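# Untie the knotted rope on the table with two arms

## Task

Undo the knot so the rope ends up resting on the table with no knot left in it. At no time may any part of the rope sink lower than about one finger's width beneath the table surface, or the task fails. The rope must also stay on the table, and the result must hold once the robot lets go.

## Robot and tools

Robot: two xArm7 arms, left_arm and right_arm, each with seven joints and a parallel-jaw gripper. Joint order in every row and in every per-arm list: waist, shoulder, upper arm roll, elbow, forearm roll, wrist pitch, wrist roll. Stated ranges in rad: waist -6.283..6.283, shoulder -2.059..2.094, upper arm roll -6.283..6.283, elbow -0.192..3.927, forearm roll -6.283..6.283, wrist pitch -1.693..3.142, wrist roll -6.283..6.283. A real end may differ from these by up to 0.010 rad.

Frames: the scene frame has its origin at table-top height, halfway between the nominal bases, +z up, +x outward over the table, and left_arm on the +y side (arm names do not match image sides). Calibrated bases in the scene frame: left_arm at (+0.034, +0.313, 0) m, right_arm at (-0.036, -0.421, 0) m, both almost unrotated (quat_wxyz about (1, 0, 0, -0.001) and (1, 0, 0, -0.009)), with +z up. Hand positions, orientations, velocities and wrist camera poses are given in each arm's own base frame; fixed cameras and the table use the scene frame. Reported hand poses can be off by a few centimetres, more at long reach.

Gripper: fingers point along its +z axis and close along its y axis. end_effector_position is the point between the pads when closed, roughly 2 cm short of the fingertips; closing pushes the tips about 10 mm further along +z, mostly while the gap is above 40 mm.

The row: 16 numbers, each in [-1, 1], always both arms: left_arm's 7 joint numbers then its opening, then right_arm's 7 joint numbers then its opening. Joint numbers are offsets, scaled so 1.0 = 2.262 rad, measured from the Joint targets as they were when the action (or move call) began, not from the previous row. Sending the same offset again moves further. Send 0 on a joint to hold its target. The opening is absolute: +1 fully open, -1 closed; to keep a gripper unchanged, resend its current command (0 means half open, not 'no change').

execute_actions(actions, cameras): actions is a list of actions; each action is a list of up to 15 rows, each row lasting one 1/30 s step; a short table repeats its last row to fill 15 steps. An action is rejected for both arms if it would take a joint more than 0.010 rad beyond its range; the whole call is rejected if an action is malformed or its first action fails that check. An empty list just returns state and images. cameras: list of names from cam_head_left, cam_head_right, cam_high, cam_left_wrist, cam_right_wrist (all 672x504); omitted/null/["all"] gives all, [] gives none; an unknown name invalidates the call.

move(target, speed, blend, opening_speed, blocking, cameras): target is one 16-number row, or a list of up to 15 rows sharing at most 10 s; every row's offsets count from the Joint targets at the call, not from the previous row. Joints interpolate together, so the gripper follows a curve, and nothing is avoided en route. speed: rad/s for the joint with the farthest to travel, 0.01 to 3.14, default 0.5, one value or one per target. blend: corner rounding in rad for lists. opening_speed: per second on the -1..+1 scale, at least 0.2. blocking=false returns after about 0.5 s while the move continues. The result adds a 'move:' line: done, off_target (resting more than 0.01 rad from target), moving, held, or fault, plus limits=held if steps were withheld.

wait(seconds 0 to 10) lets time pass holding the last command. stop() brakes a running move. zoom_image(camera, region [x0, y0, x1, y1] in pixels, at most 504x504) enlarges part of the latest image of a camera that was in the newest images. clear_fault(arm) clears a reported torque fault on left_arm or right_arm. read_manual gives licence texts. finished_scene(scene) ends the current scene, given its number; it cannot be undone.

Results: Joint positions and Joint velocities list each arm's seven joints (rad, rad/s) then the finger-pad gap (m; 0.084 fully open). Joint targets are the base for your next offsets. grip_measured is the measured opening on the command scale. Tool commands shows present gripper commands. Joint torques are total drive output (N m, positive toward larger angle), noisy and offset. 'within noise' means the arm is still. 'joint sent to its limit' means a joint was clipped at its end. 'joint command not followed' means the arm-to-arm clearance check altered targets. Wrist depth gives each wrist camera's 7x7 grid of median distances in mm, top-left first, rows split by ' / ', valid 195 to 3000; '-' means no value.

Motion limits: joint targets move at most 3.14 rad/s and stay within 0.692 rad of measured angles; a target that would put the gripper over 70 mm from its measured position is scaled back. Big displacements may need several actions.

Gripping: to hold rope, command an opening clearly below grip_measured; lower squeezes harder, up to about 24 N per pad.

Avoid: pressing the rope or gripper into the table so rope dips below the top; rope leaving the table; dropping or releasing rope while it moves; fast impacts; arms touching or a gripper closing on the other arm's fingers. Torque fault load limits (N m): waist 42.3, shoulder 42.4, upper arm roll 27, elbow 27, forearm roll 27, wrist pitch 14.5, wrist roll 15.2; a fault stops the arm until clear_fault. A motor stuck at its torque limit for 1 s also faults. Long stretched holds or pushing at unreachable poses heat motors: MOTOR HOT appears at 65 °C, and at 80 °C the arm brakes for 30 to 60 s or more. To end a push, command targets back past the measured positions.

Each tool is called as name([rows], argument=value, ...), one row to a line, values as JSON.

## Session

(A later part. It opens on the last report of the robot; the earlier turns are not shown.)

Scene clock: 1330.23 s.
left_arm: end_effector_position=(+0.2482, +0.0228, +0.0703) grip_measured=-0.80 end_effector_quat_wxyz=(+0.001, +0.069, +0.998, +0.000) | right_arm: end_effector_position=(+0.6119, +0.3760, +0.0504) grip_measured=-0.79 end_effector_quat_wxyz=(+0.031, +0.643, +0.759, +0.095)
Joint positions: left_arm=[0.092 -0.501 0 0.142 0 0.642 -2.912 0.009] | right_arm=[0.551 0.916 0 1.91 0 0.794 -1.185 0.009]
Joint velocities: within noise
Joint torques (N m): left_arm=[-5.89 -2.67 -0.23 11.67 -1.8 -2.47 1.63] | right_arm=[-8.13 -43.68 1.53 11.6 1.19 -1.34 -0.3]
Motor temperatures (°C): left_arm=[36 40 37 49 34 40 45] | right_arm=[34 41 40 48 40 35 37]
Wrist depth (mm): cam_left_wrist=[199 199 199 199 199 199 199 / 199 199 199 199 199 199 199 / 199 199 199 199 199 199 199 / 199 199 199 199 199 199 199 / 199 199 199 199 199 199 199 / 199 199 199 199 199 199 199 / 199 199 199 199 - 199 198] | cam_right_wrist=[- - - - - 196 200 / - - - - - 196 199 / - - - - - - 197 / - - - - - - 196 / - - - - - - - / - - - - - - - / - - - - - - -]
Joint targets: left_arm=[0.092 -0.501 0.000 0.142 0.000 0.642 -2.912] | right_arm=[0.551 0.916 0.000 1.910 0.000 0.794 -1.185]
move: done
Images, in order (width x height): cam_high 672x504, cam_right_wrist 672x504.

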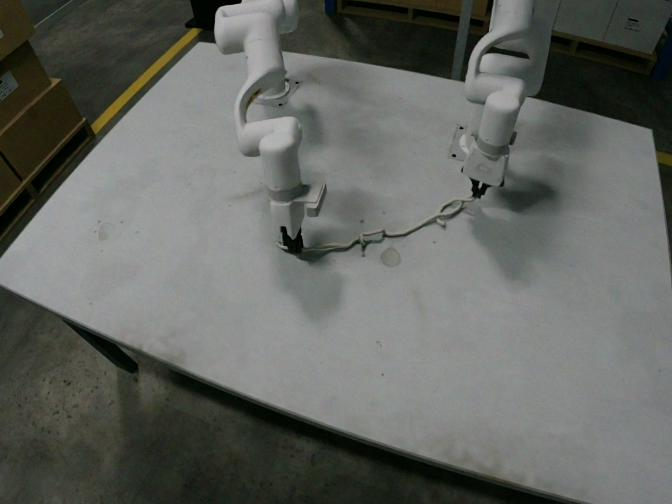

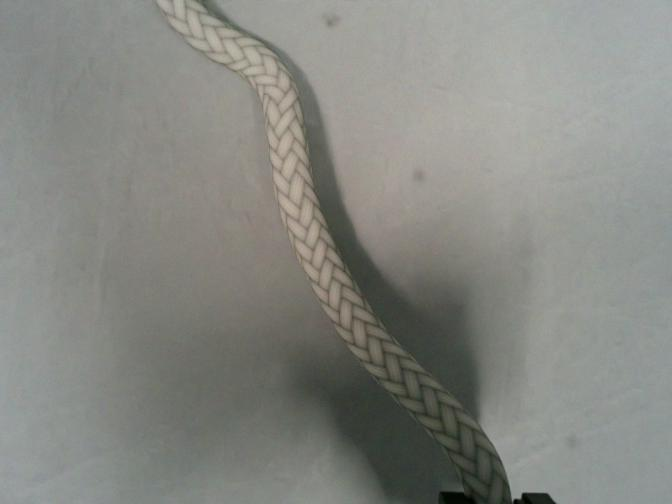

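move(target=[0,0,0,0,0,0,0,-1,-0.035,0,0,0,0,0,0,-1], speed=0.06, cameras=["cam_high","cam_head_right"])

zoom_image(camera="cam_high", region=[300, 170, 510, 270])

Scene clock: 1336.37 s.
left_arm: end_effector_position=(+0.2482, +0.0228, +0.0703) grip_measured=-0.80 end_effector_quat_wxyz=(+0.001, +0.069, +0.998, +0.000) | right_arm: end_effector_position=(+0.6397, +0.3265, +0.0504) grip_measured=-0.79 end_effector_quat_wxyz=(+0.035, +0.673, +0.733, +0.094)
Joint positions: left_arm=[0.092 -0.501 0 0.142 0 0.642 -2.912 0.009] | right_arm=[0.472 0.916 0 1.91 0 0.794 -1.185 0.009]
Joint velocities: within noise
Joint torques (N m): left_arm=[-5.52 -3.17 0.09 11.99 -1.74 -1.89 1.63] | right_arm=[-8.52 -42.2 0.12 11.46 1.08 -1.6 -0.16]
Motor temperatures (°C): left_arm=[36 40 37 49 34 40 45] | right_arm=[34 41 40 48 40 35 37]
Wrist depth (mm): cam_left_wrist=[200 199 199 199 199 199 199 / 199 199 199 199 199 199 199 / 199 199 199 199 199 199 199 / 199 199 199 199 199 199 199 / 199 199 199 199 199 199 199 / 199 199 199 199 198 198 199 / 199 199 199 199 - 198 198] | cam_right_wrist=[- - - - - 196 200 / - - - - - 196 199 / - - - - - - 197 / - - - - - - 196 / - - - - - - - / - - - - - - - / - - - - - - -]
Joint targets: left_arm=[0.092 -0.501 0.000 0.142 0.000 0.642 -2.912] | right_arm=[0.472 0.916 0.000 1.910 0.000 0.794 -1.185]
move: done
Images, in order (width x height): cam_head_right 672x504, cam_high 672x504.

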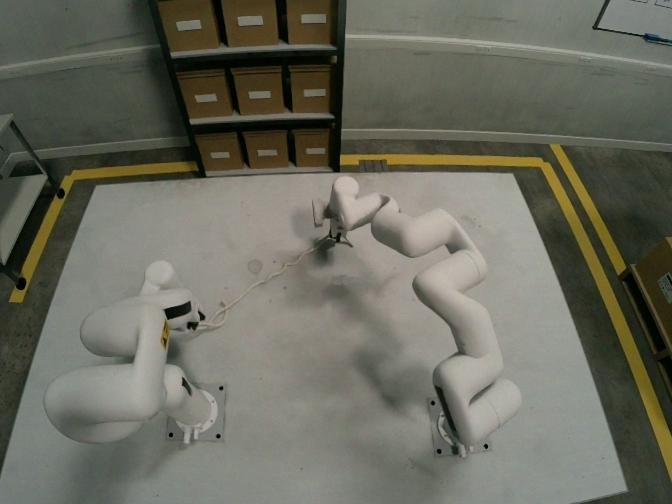

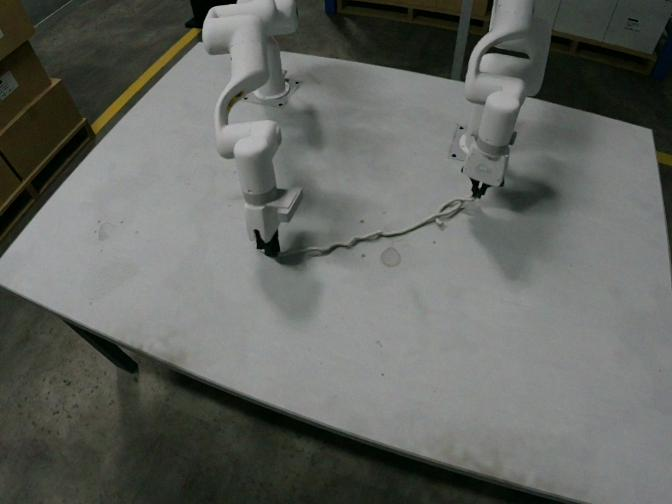

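Scaled by 2.400 from the camera's 672x504 image, which has a finer 960x720 frame.

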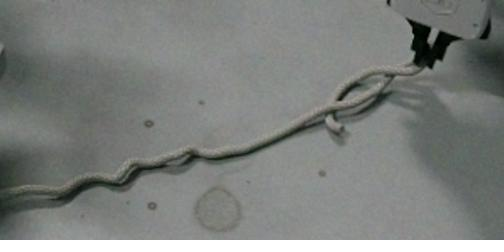

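zoom_image(camera="cam_high", region=[425, 180, 490, 230])

zoom_image(camera="cam_head_right", region=[180, 280, 260, 340])

Scaled by 7.754 from the camera's 672x504 image, which has a finer 960x720 frame.

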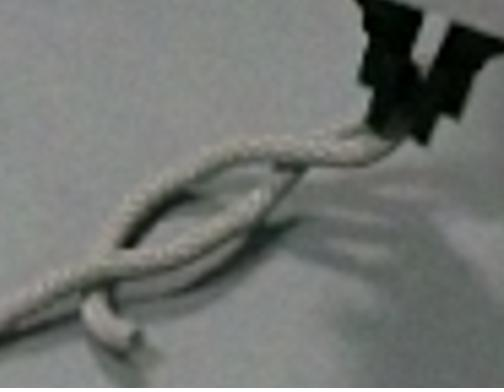

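Scaled by 6.300 from the camera's 672x504 image, which has a finer 960x720 frame.

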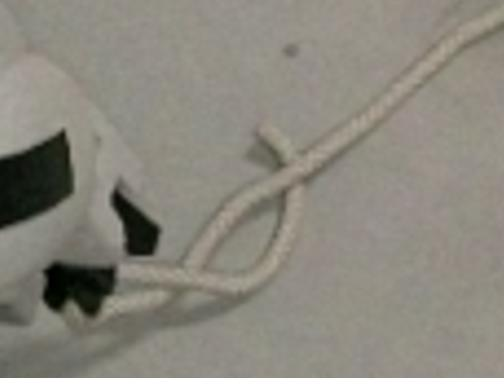

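move([
  [0,0.0859,0,-0.0118,0,-0.0973,0,-1,0,0.0191,0,-0.0005,0,-0.0196,0,-1],
  [0,0.0859,0,-0.0118,0,-0.0973,0,-0.5,0,0.0191,0,-0.0005,0,-0.0196,0,-0.5],
  [0,-0.0858,0,0.0526,0,0.1393,0,-0.5,0,-0.0443,0,0.0257,0,0.0701,0,-0.5],
], speed=[0.15,0.15,0.25], opening_speed=0.4)

zoom_image(camera="cam_high", region=[230, 170, 500, 270])

Scene clock: 1369.27 s.
left_arm: end_effector_position=(+0.2521, +0.0231, +0.1400) grip_measured=-0.52 end_effector_quat_wxyz=(+0.000, +0.069, +0.998, +0.000) | right_arm: end_effector_position=(+0.6398, +0.3264, +0.1295) grip_measured=-0.52 end_effector_quat_wxyz=(+0.035, +0.673, +0.733, +0.093)
Joint positions: left_arm=[0.092 -0.695 0 0.261 0 0.957 -2.912 0.021] | right_arm=[0.472 0.816 0 1.968 0 0.952 -1.185 0.021]
Joint velocities: within noise
Joint torques (N m): left_arm=[6.14 -9.18 1.91 15.33 2.52 -0.71 1.63] | right_arm=[-6.92 -43.93 -2.45 12.66 1.31 -0.49 -0.01]
Motor temperatures (°C): left_arm=[36 40 37 48 34 40 45] | right_arm=[34 41 40 48 40 36 37]
Wrist depth (mm): cam_left_wrist=[269 268 268 269 268 268 268 / 269 269 269 268 268 268 268 / 269 269 269 268 268 268 267 / 269 268 268 268 268 268 268 / 268 268 268 268 268 268 267 / 268 268 268 268 268 267 267 / 268 268 268 257 267 268 267] | cam_right_wrist=[249 256 261 268 275 282 290 / 247 251 259 266 273 279 287 / 245 251 255 263 270 277 284 / 243 249 253 261 268 275 282 / 241 247 252 259 266 273 279 / 240 245 250 254 263 270 277 / 238 243 248 253 262 268 274]
Joint targets: left_arm=[0.092 -0.695 0.000 0.261 0.000 0.957 -2.912] | right_arm=[0.472 0.816 0.000 1.968 0.000 0.952 -1.185]
move: done

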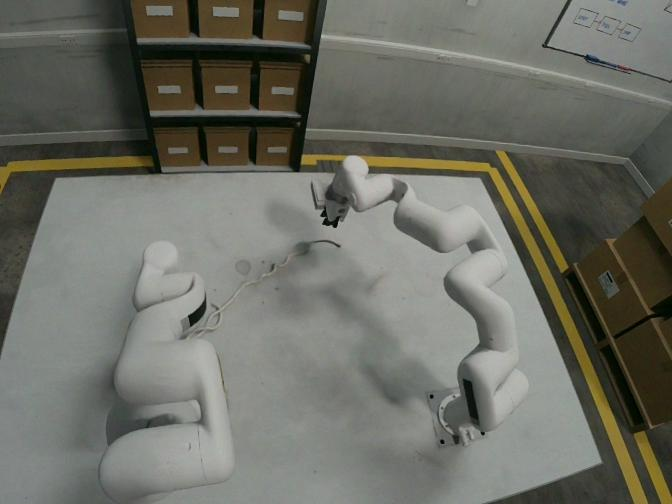

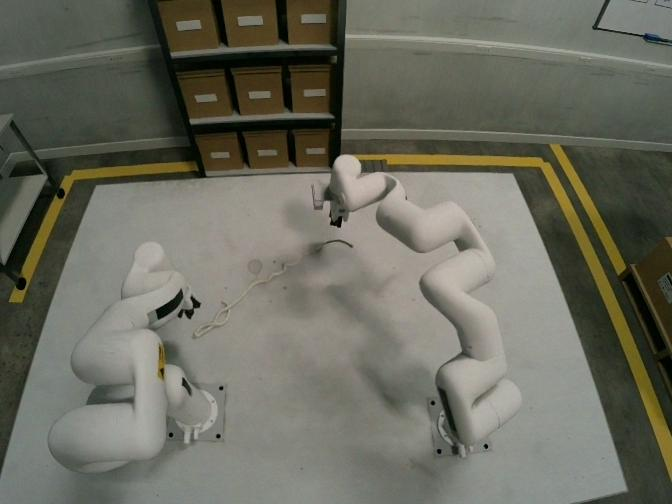

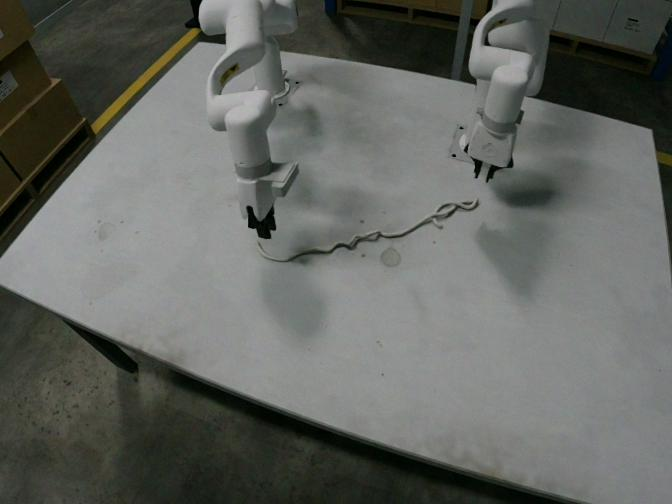

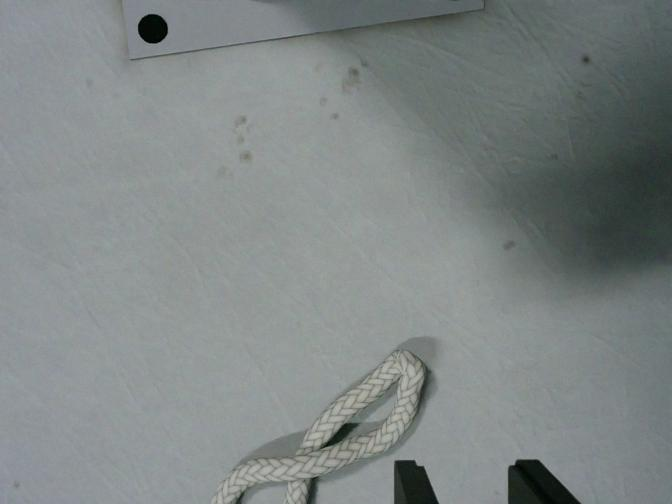

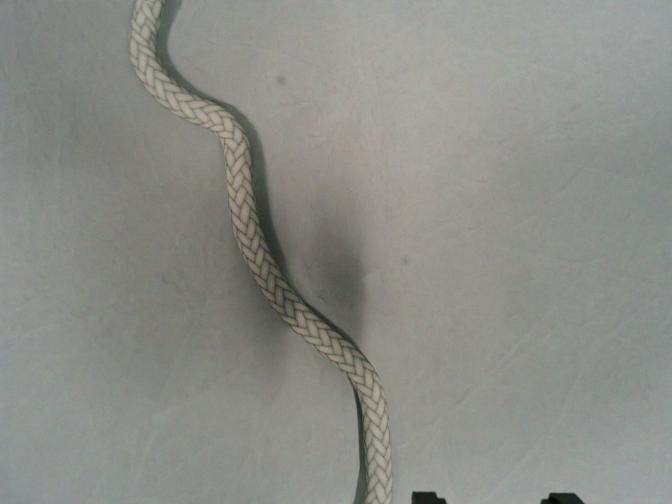

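Scaled by 1.867 from the camera's 672x504 image, which has a finer 960x720 frame.

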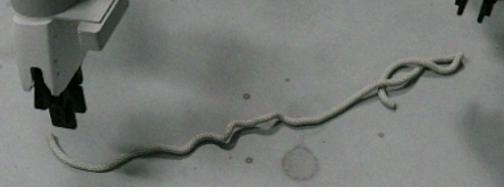

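zoom_image(camera="cam_high", region=[330, 220, 400, 260])

zoom_image(camera="cam_head_right", region=[240, 235, 320, 295])

zoom_image(camera="cam_head_right", region=[185, 290, 255, 345])

Scaled by 7.200 from the camera's 672x504 image, which has a finer 960x720 frame.

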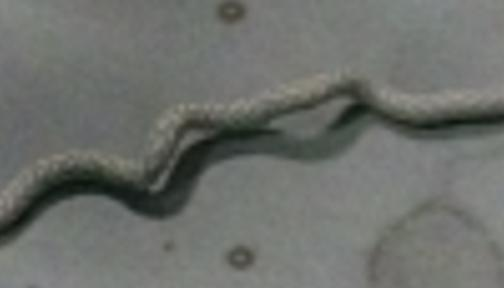

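Scaled by 6.300 from the camera's 672x504 image, which has a finer 960x720 frame.

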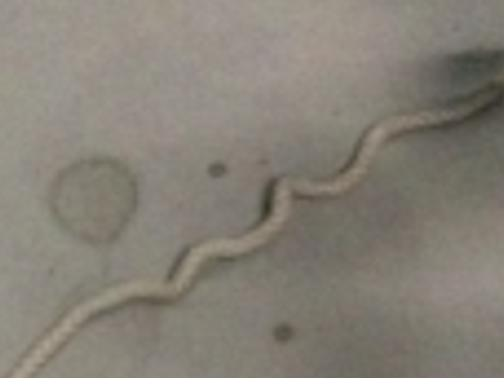

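Scaled by 7.200 from the camera's 672x504 image, which has a finer 960x720 frame.

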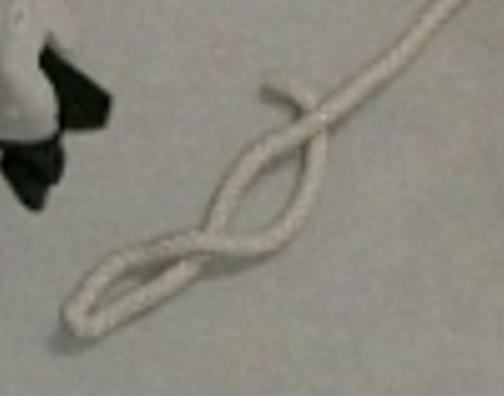

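finished_scene(scene=1)

The scene is finished: the task was done.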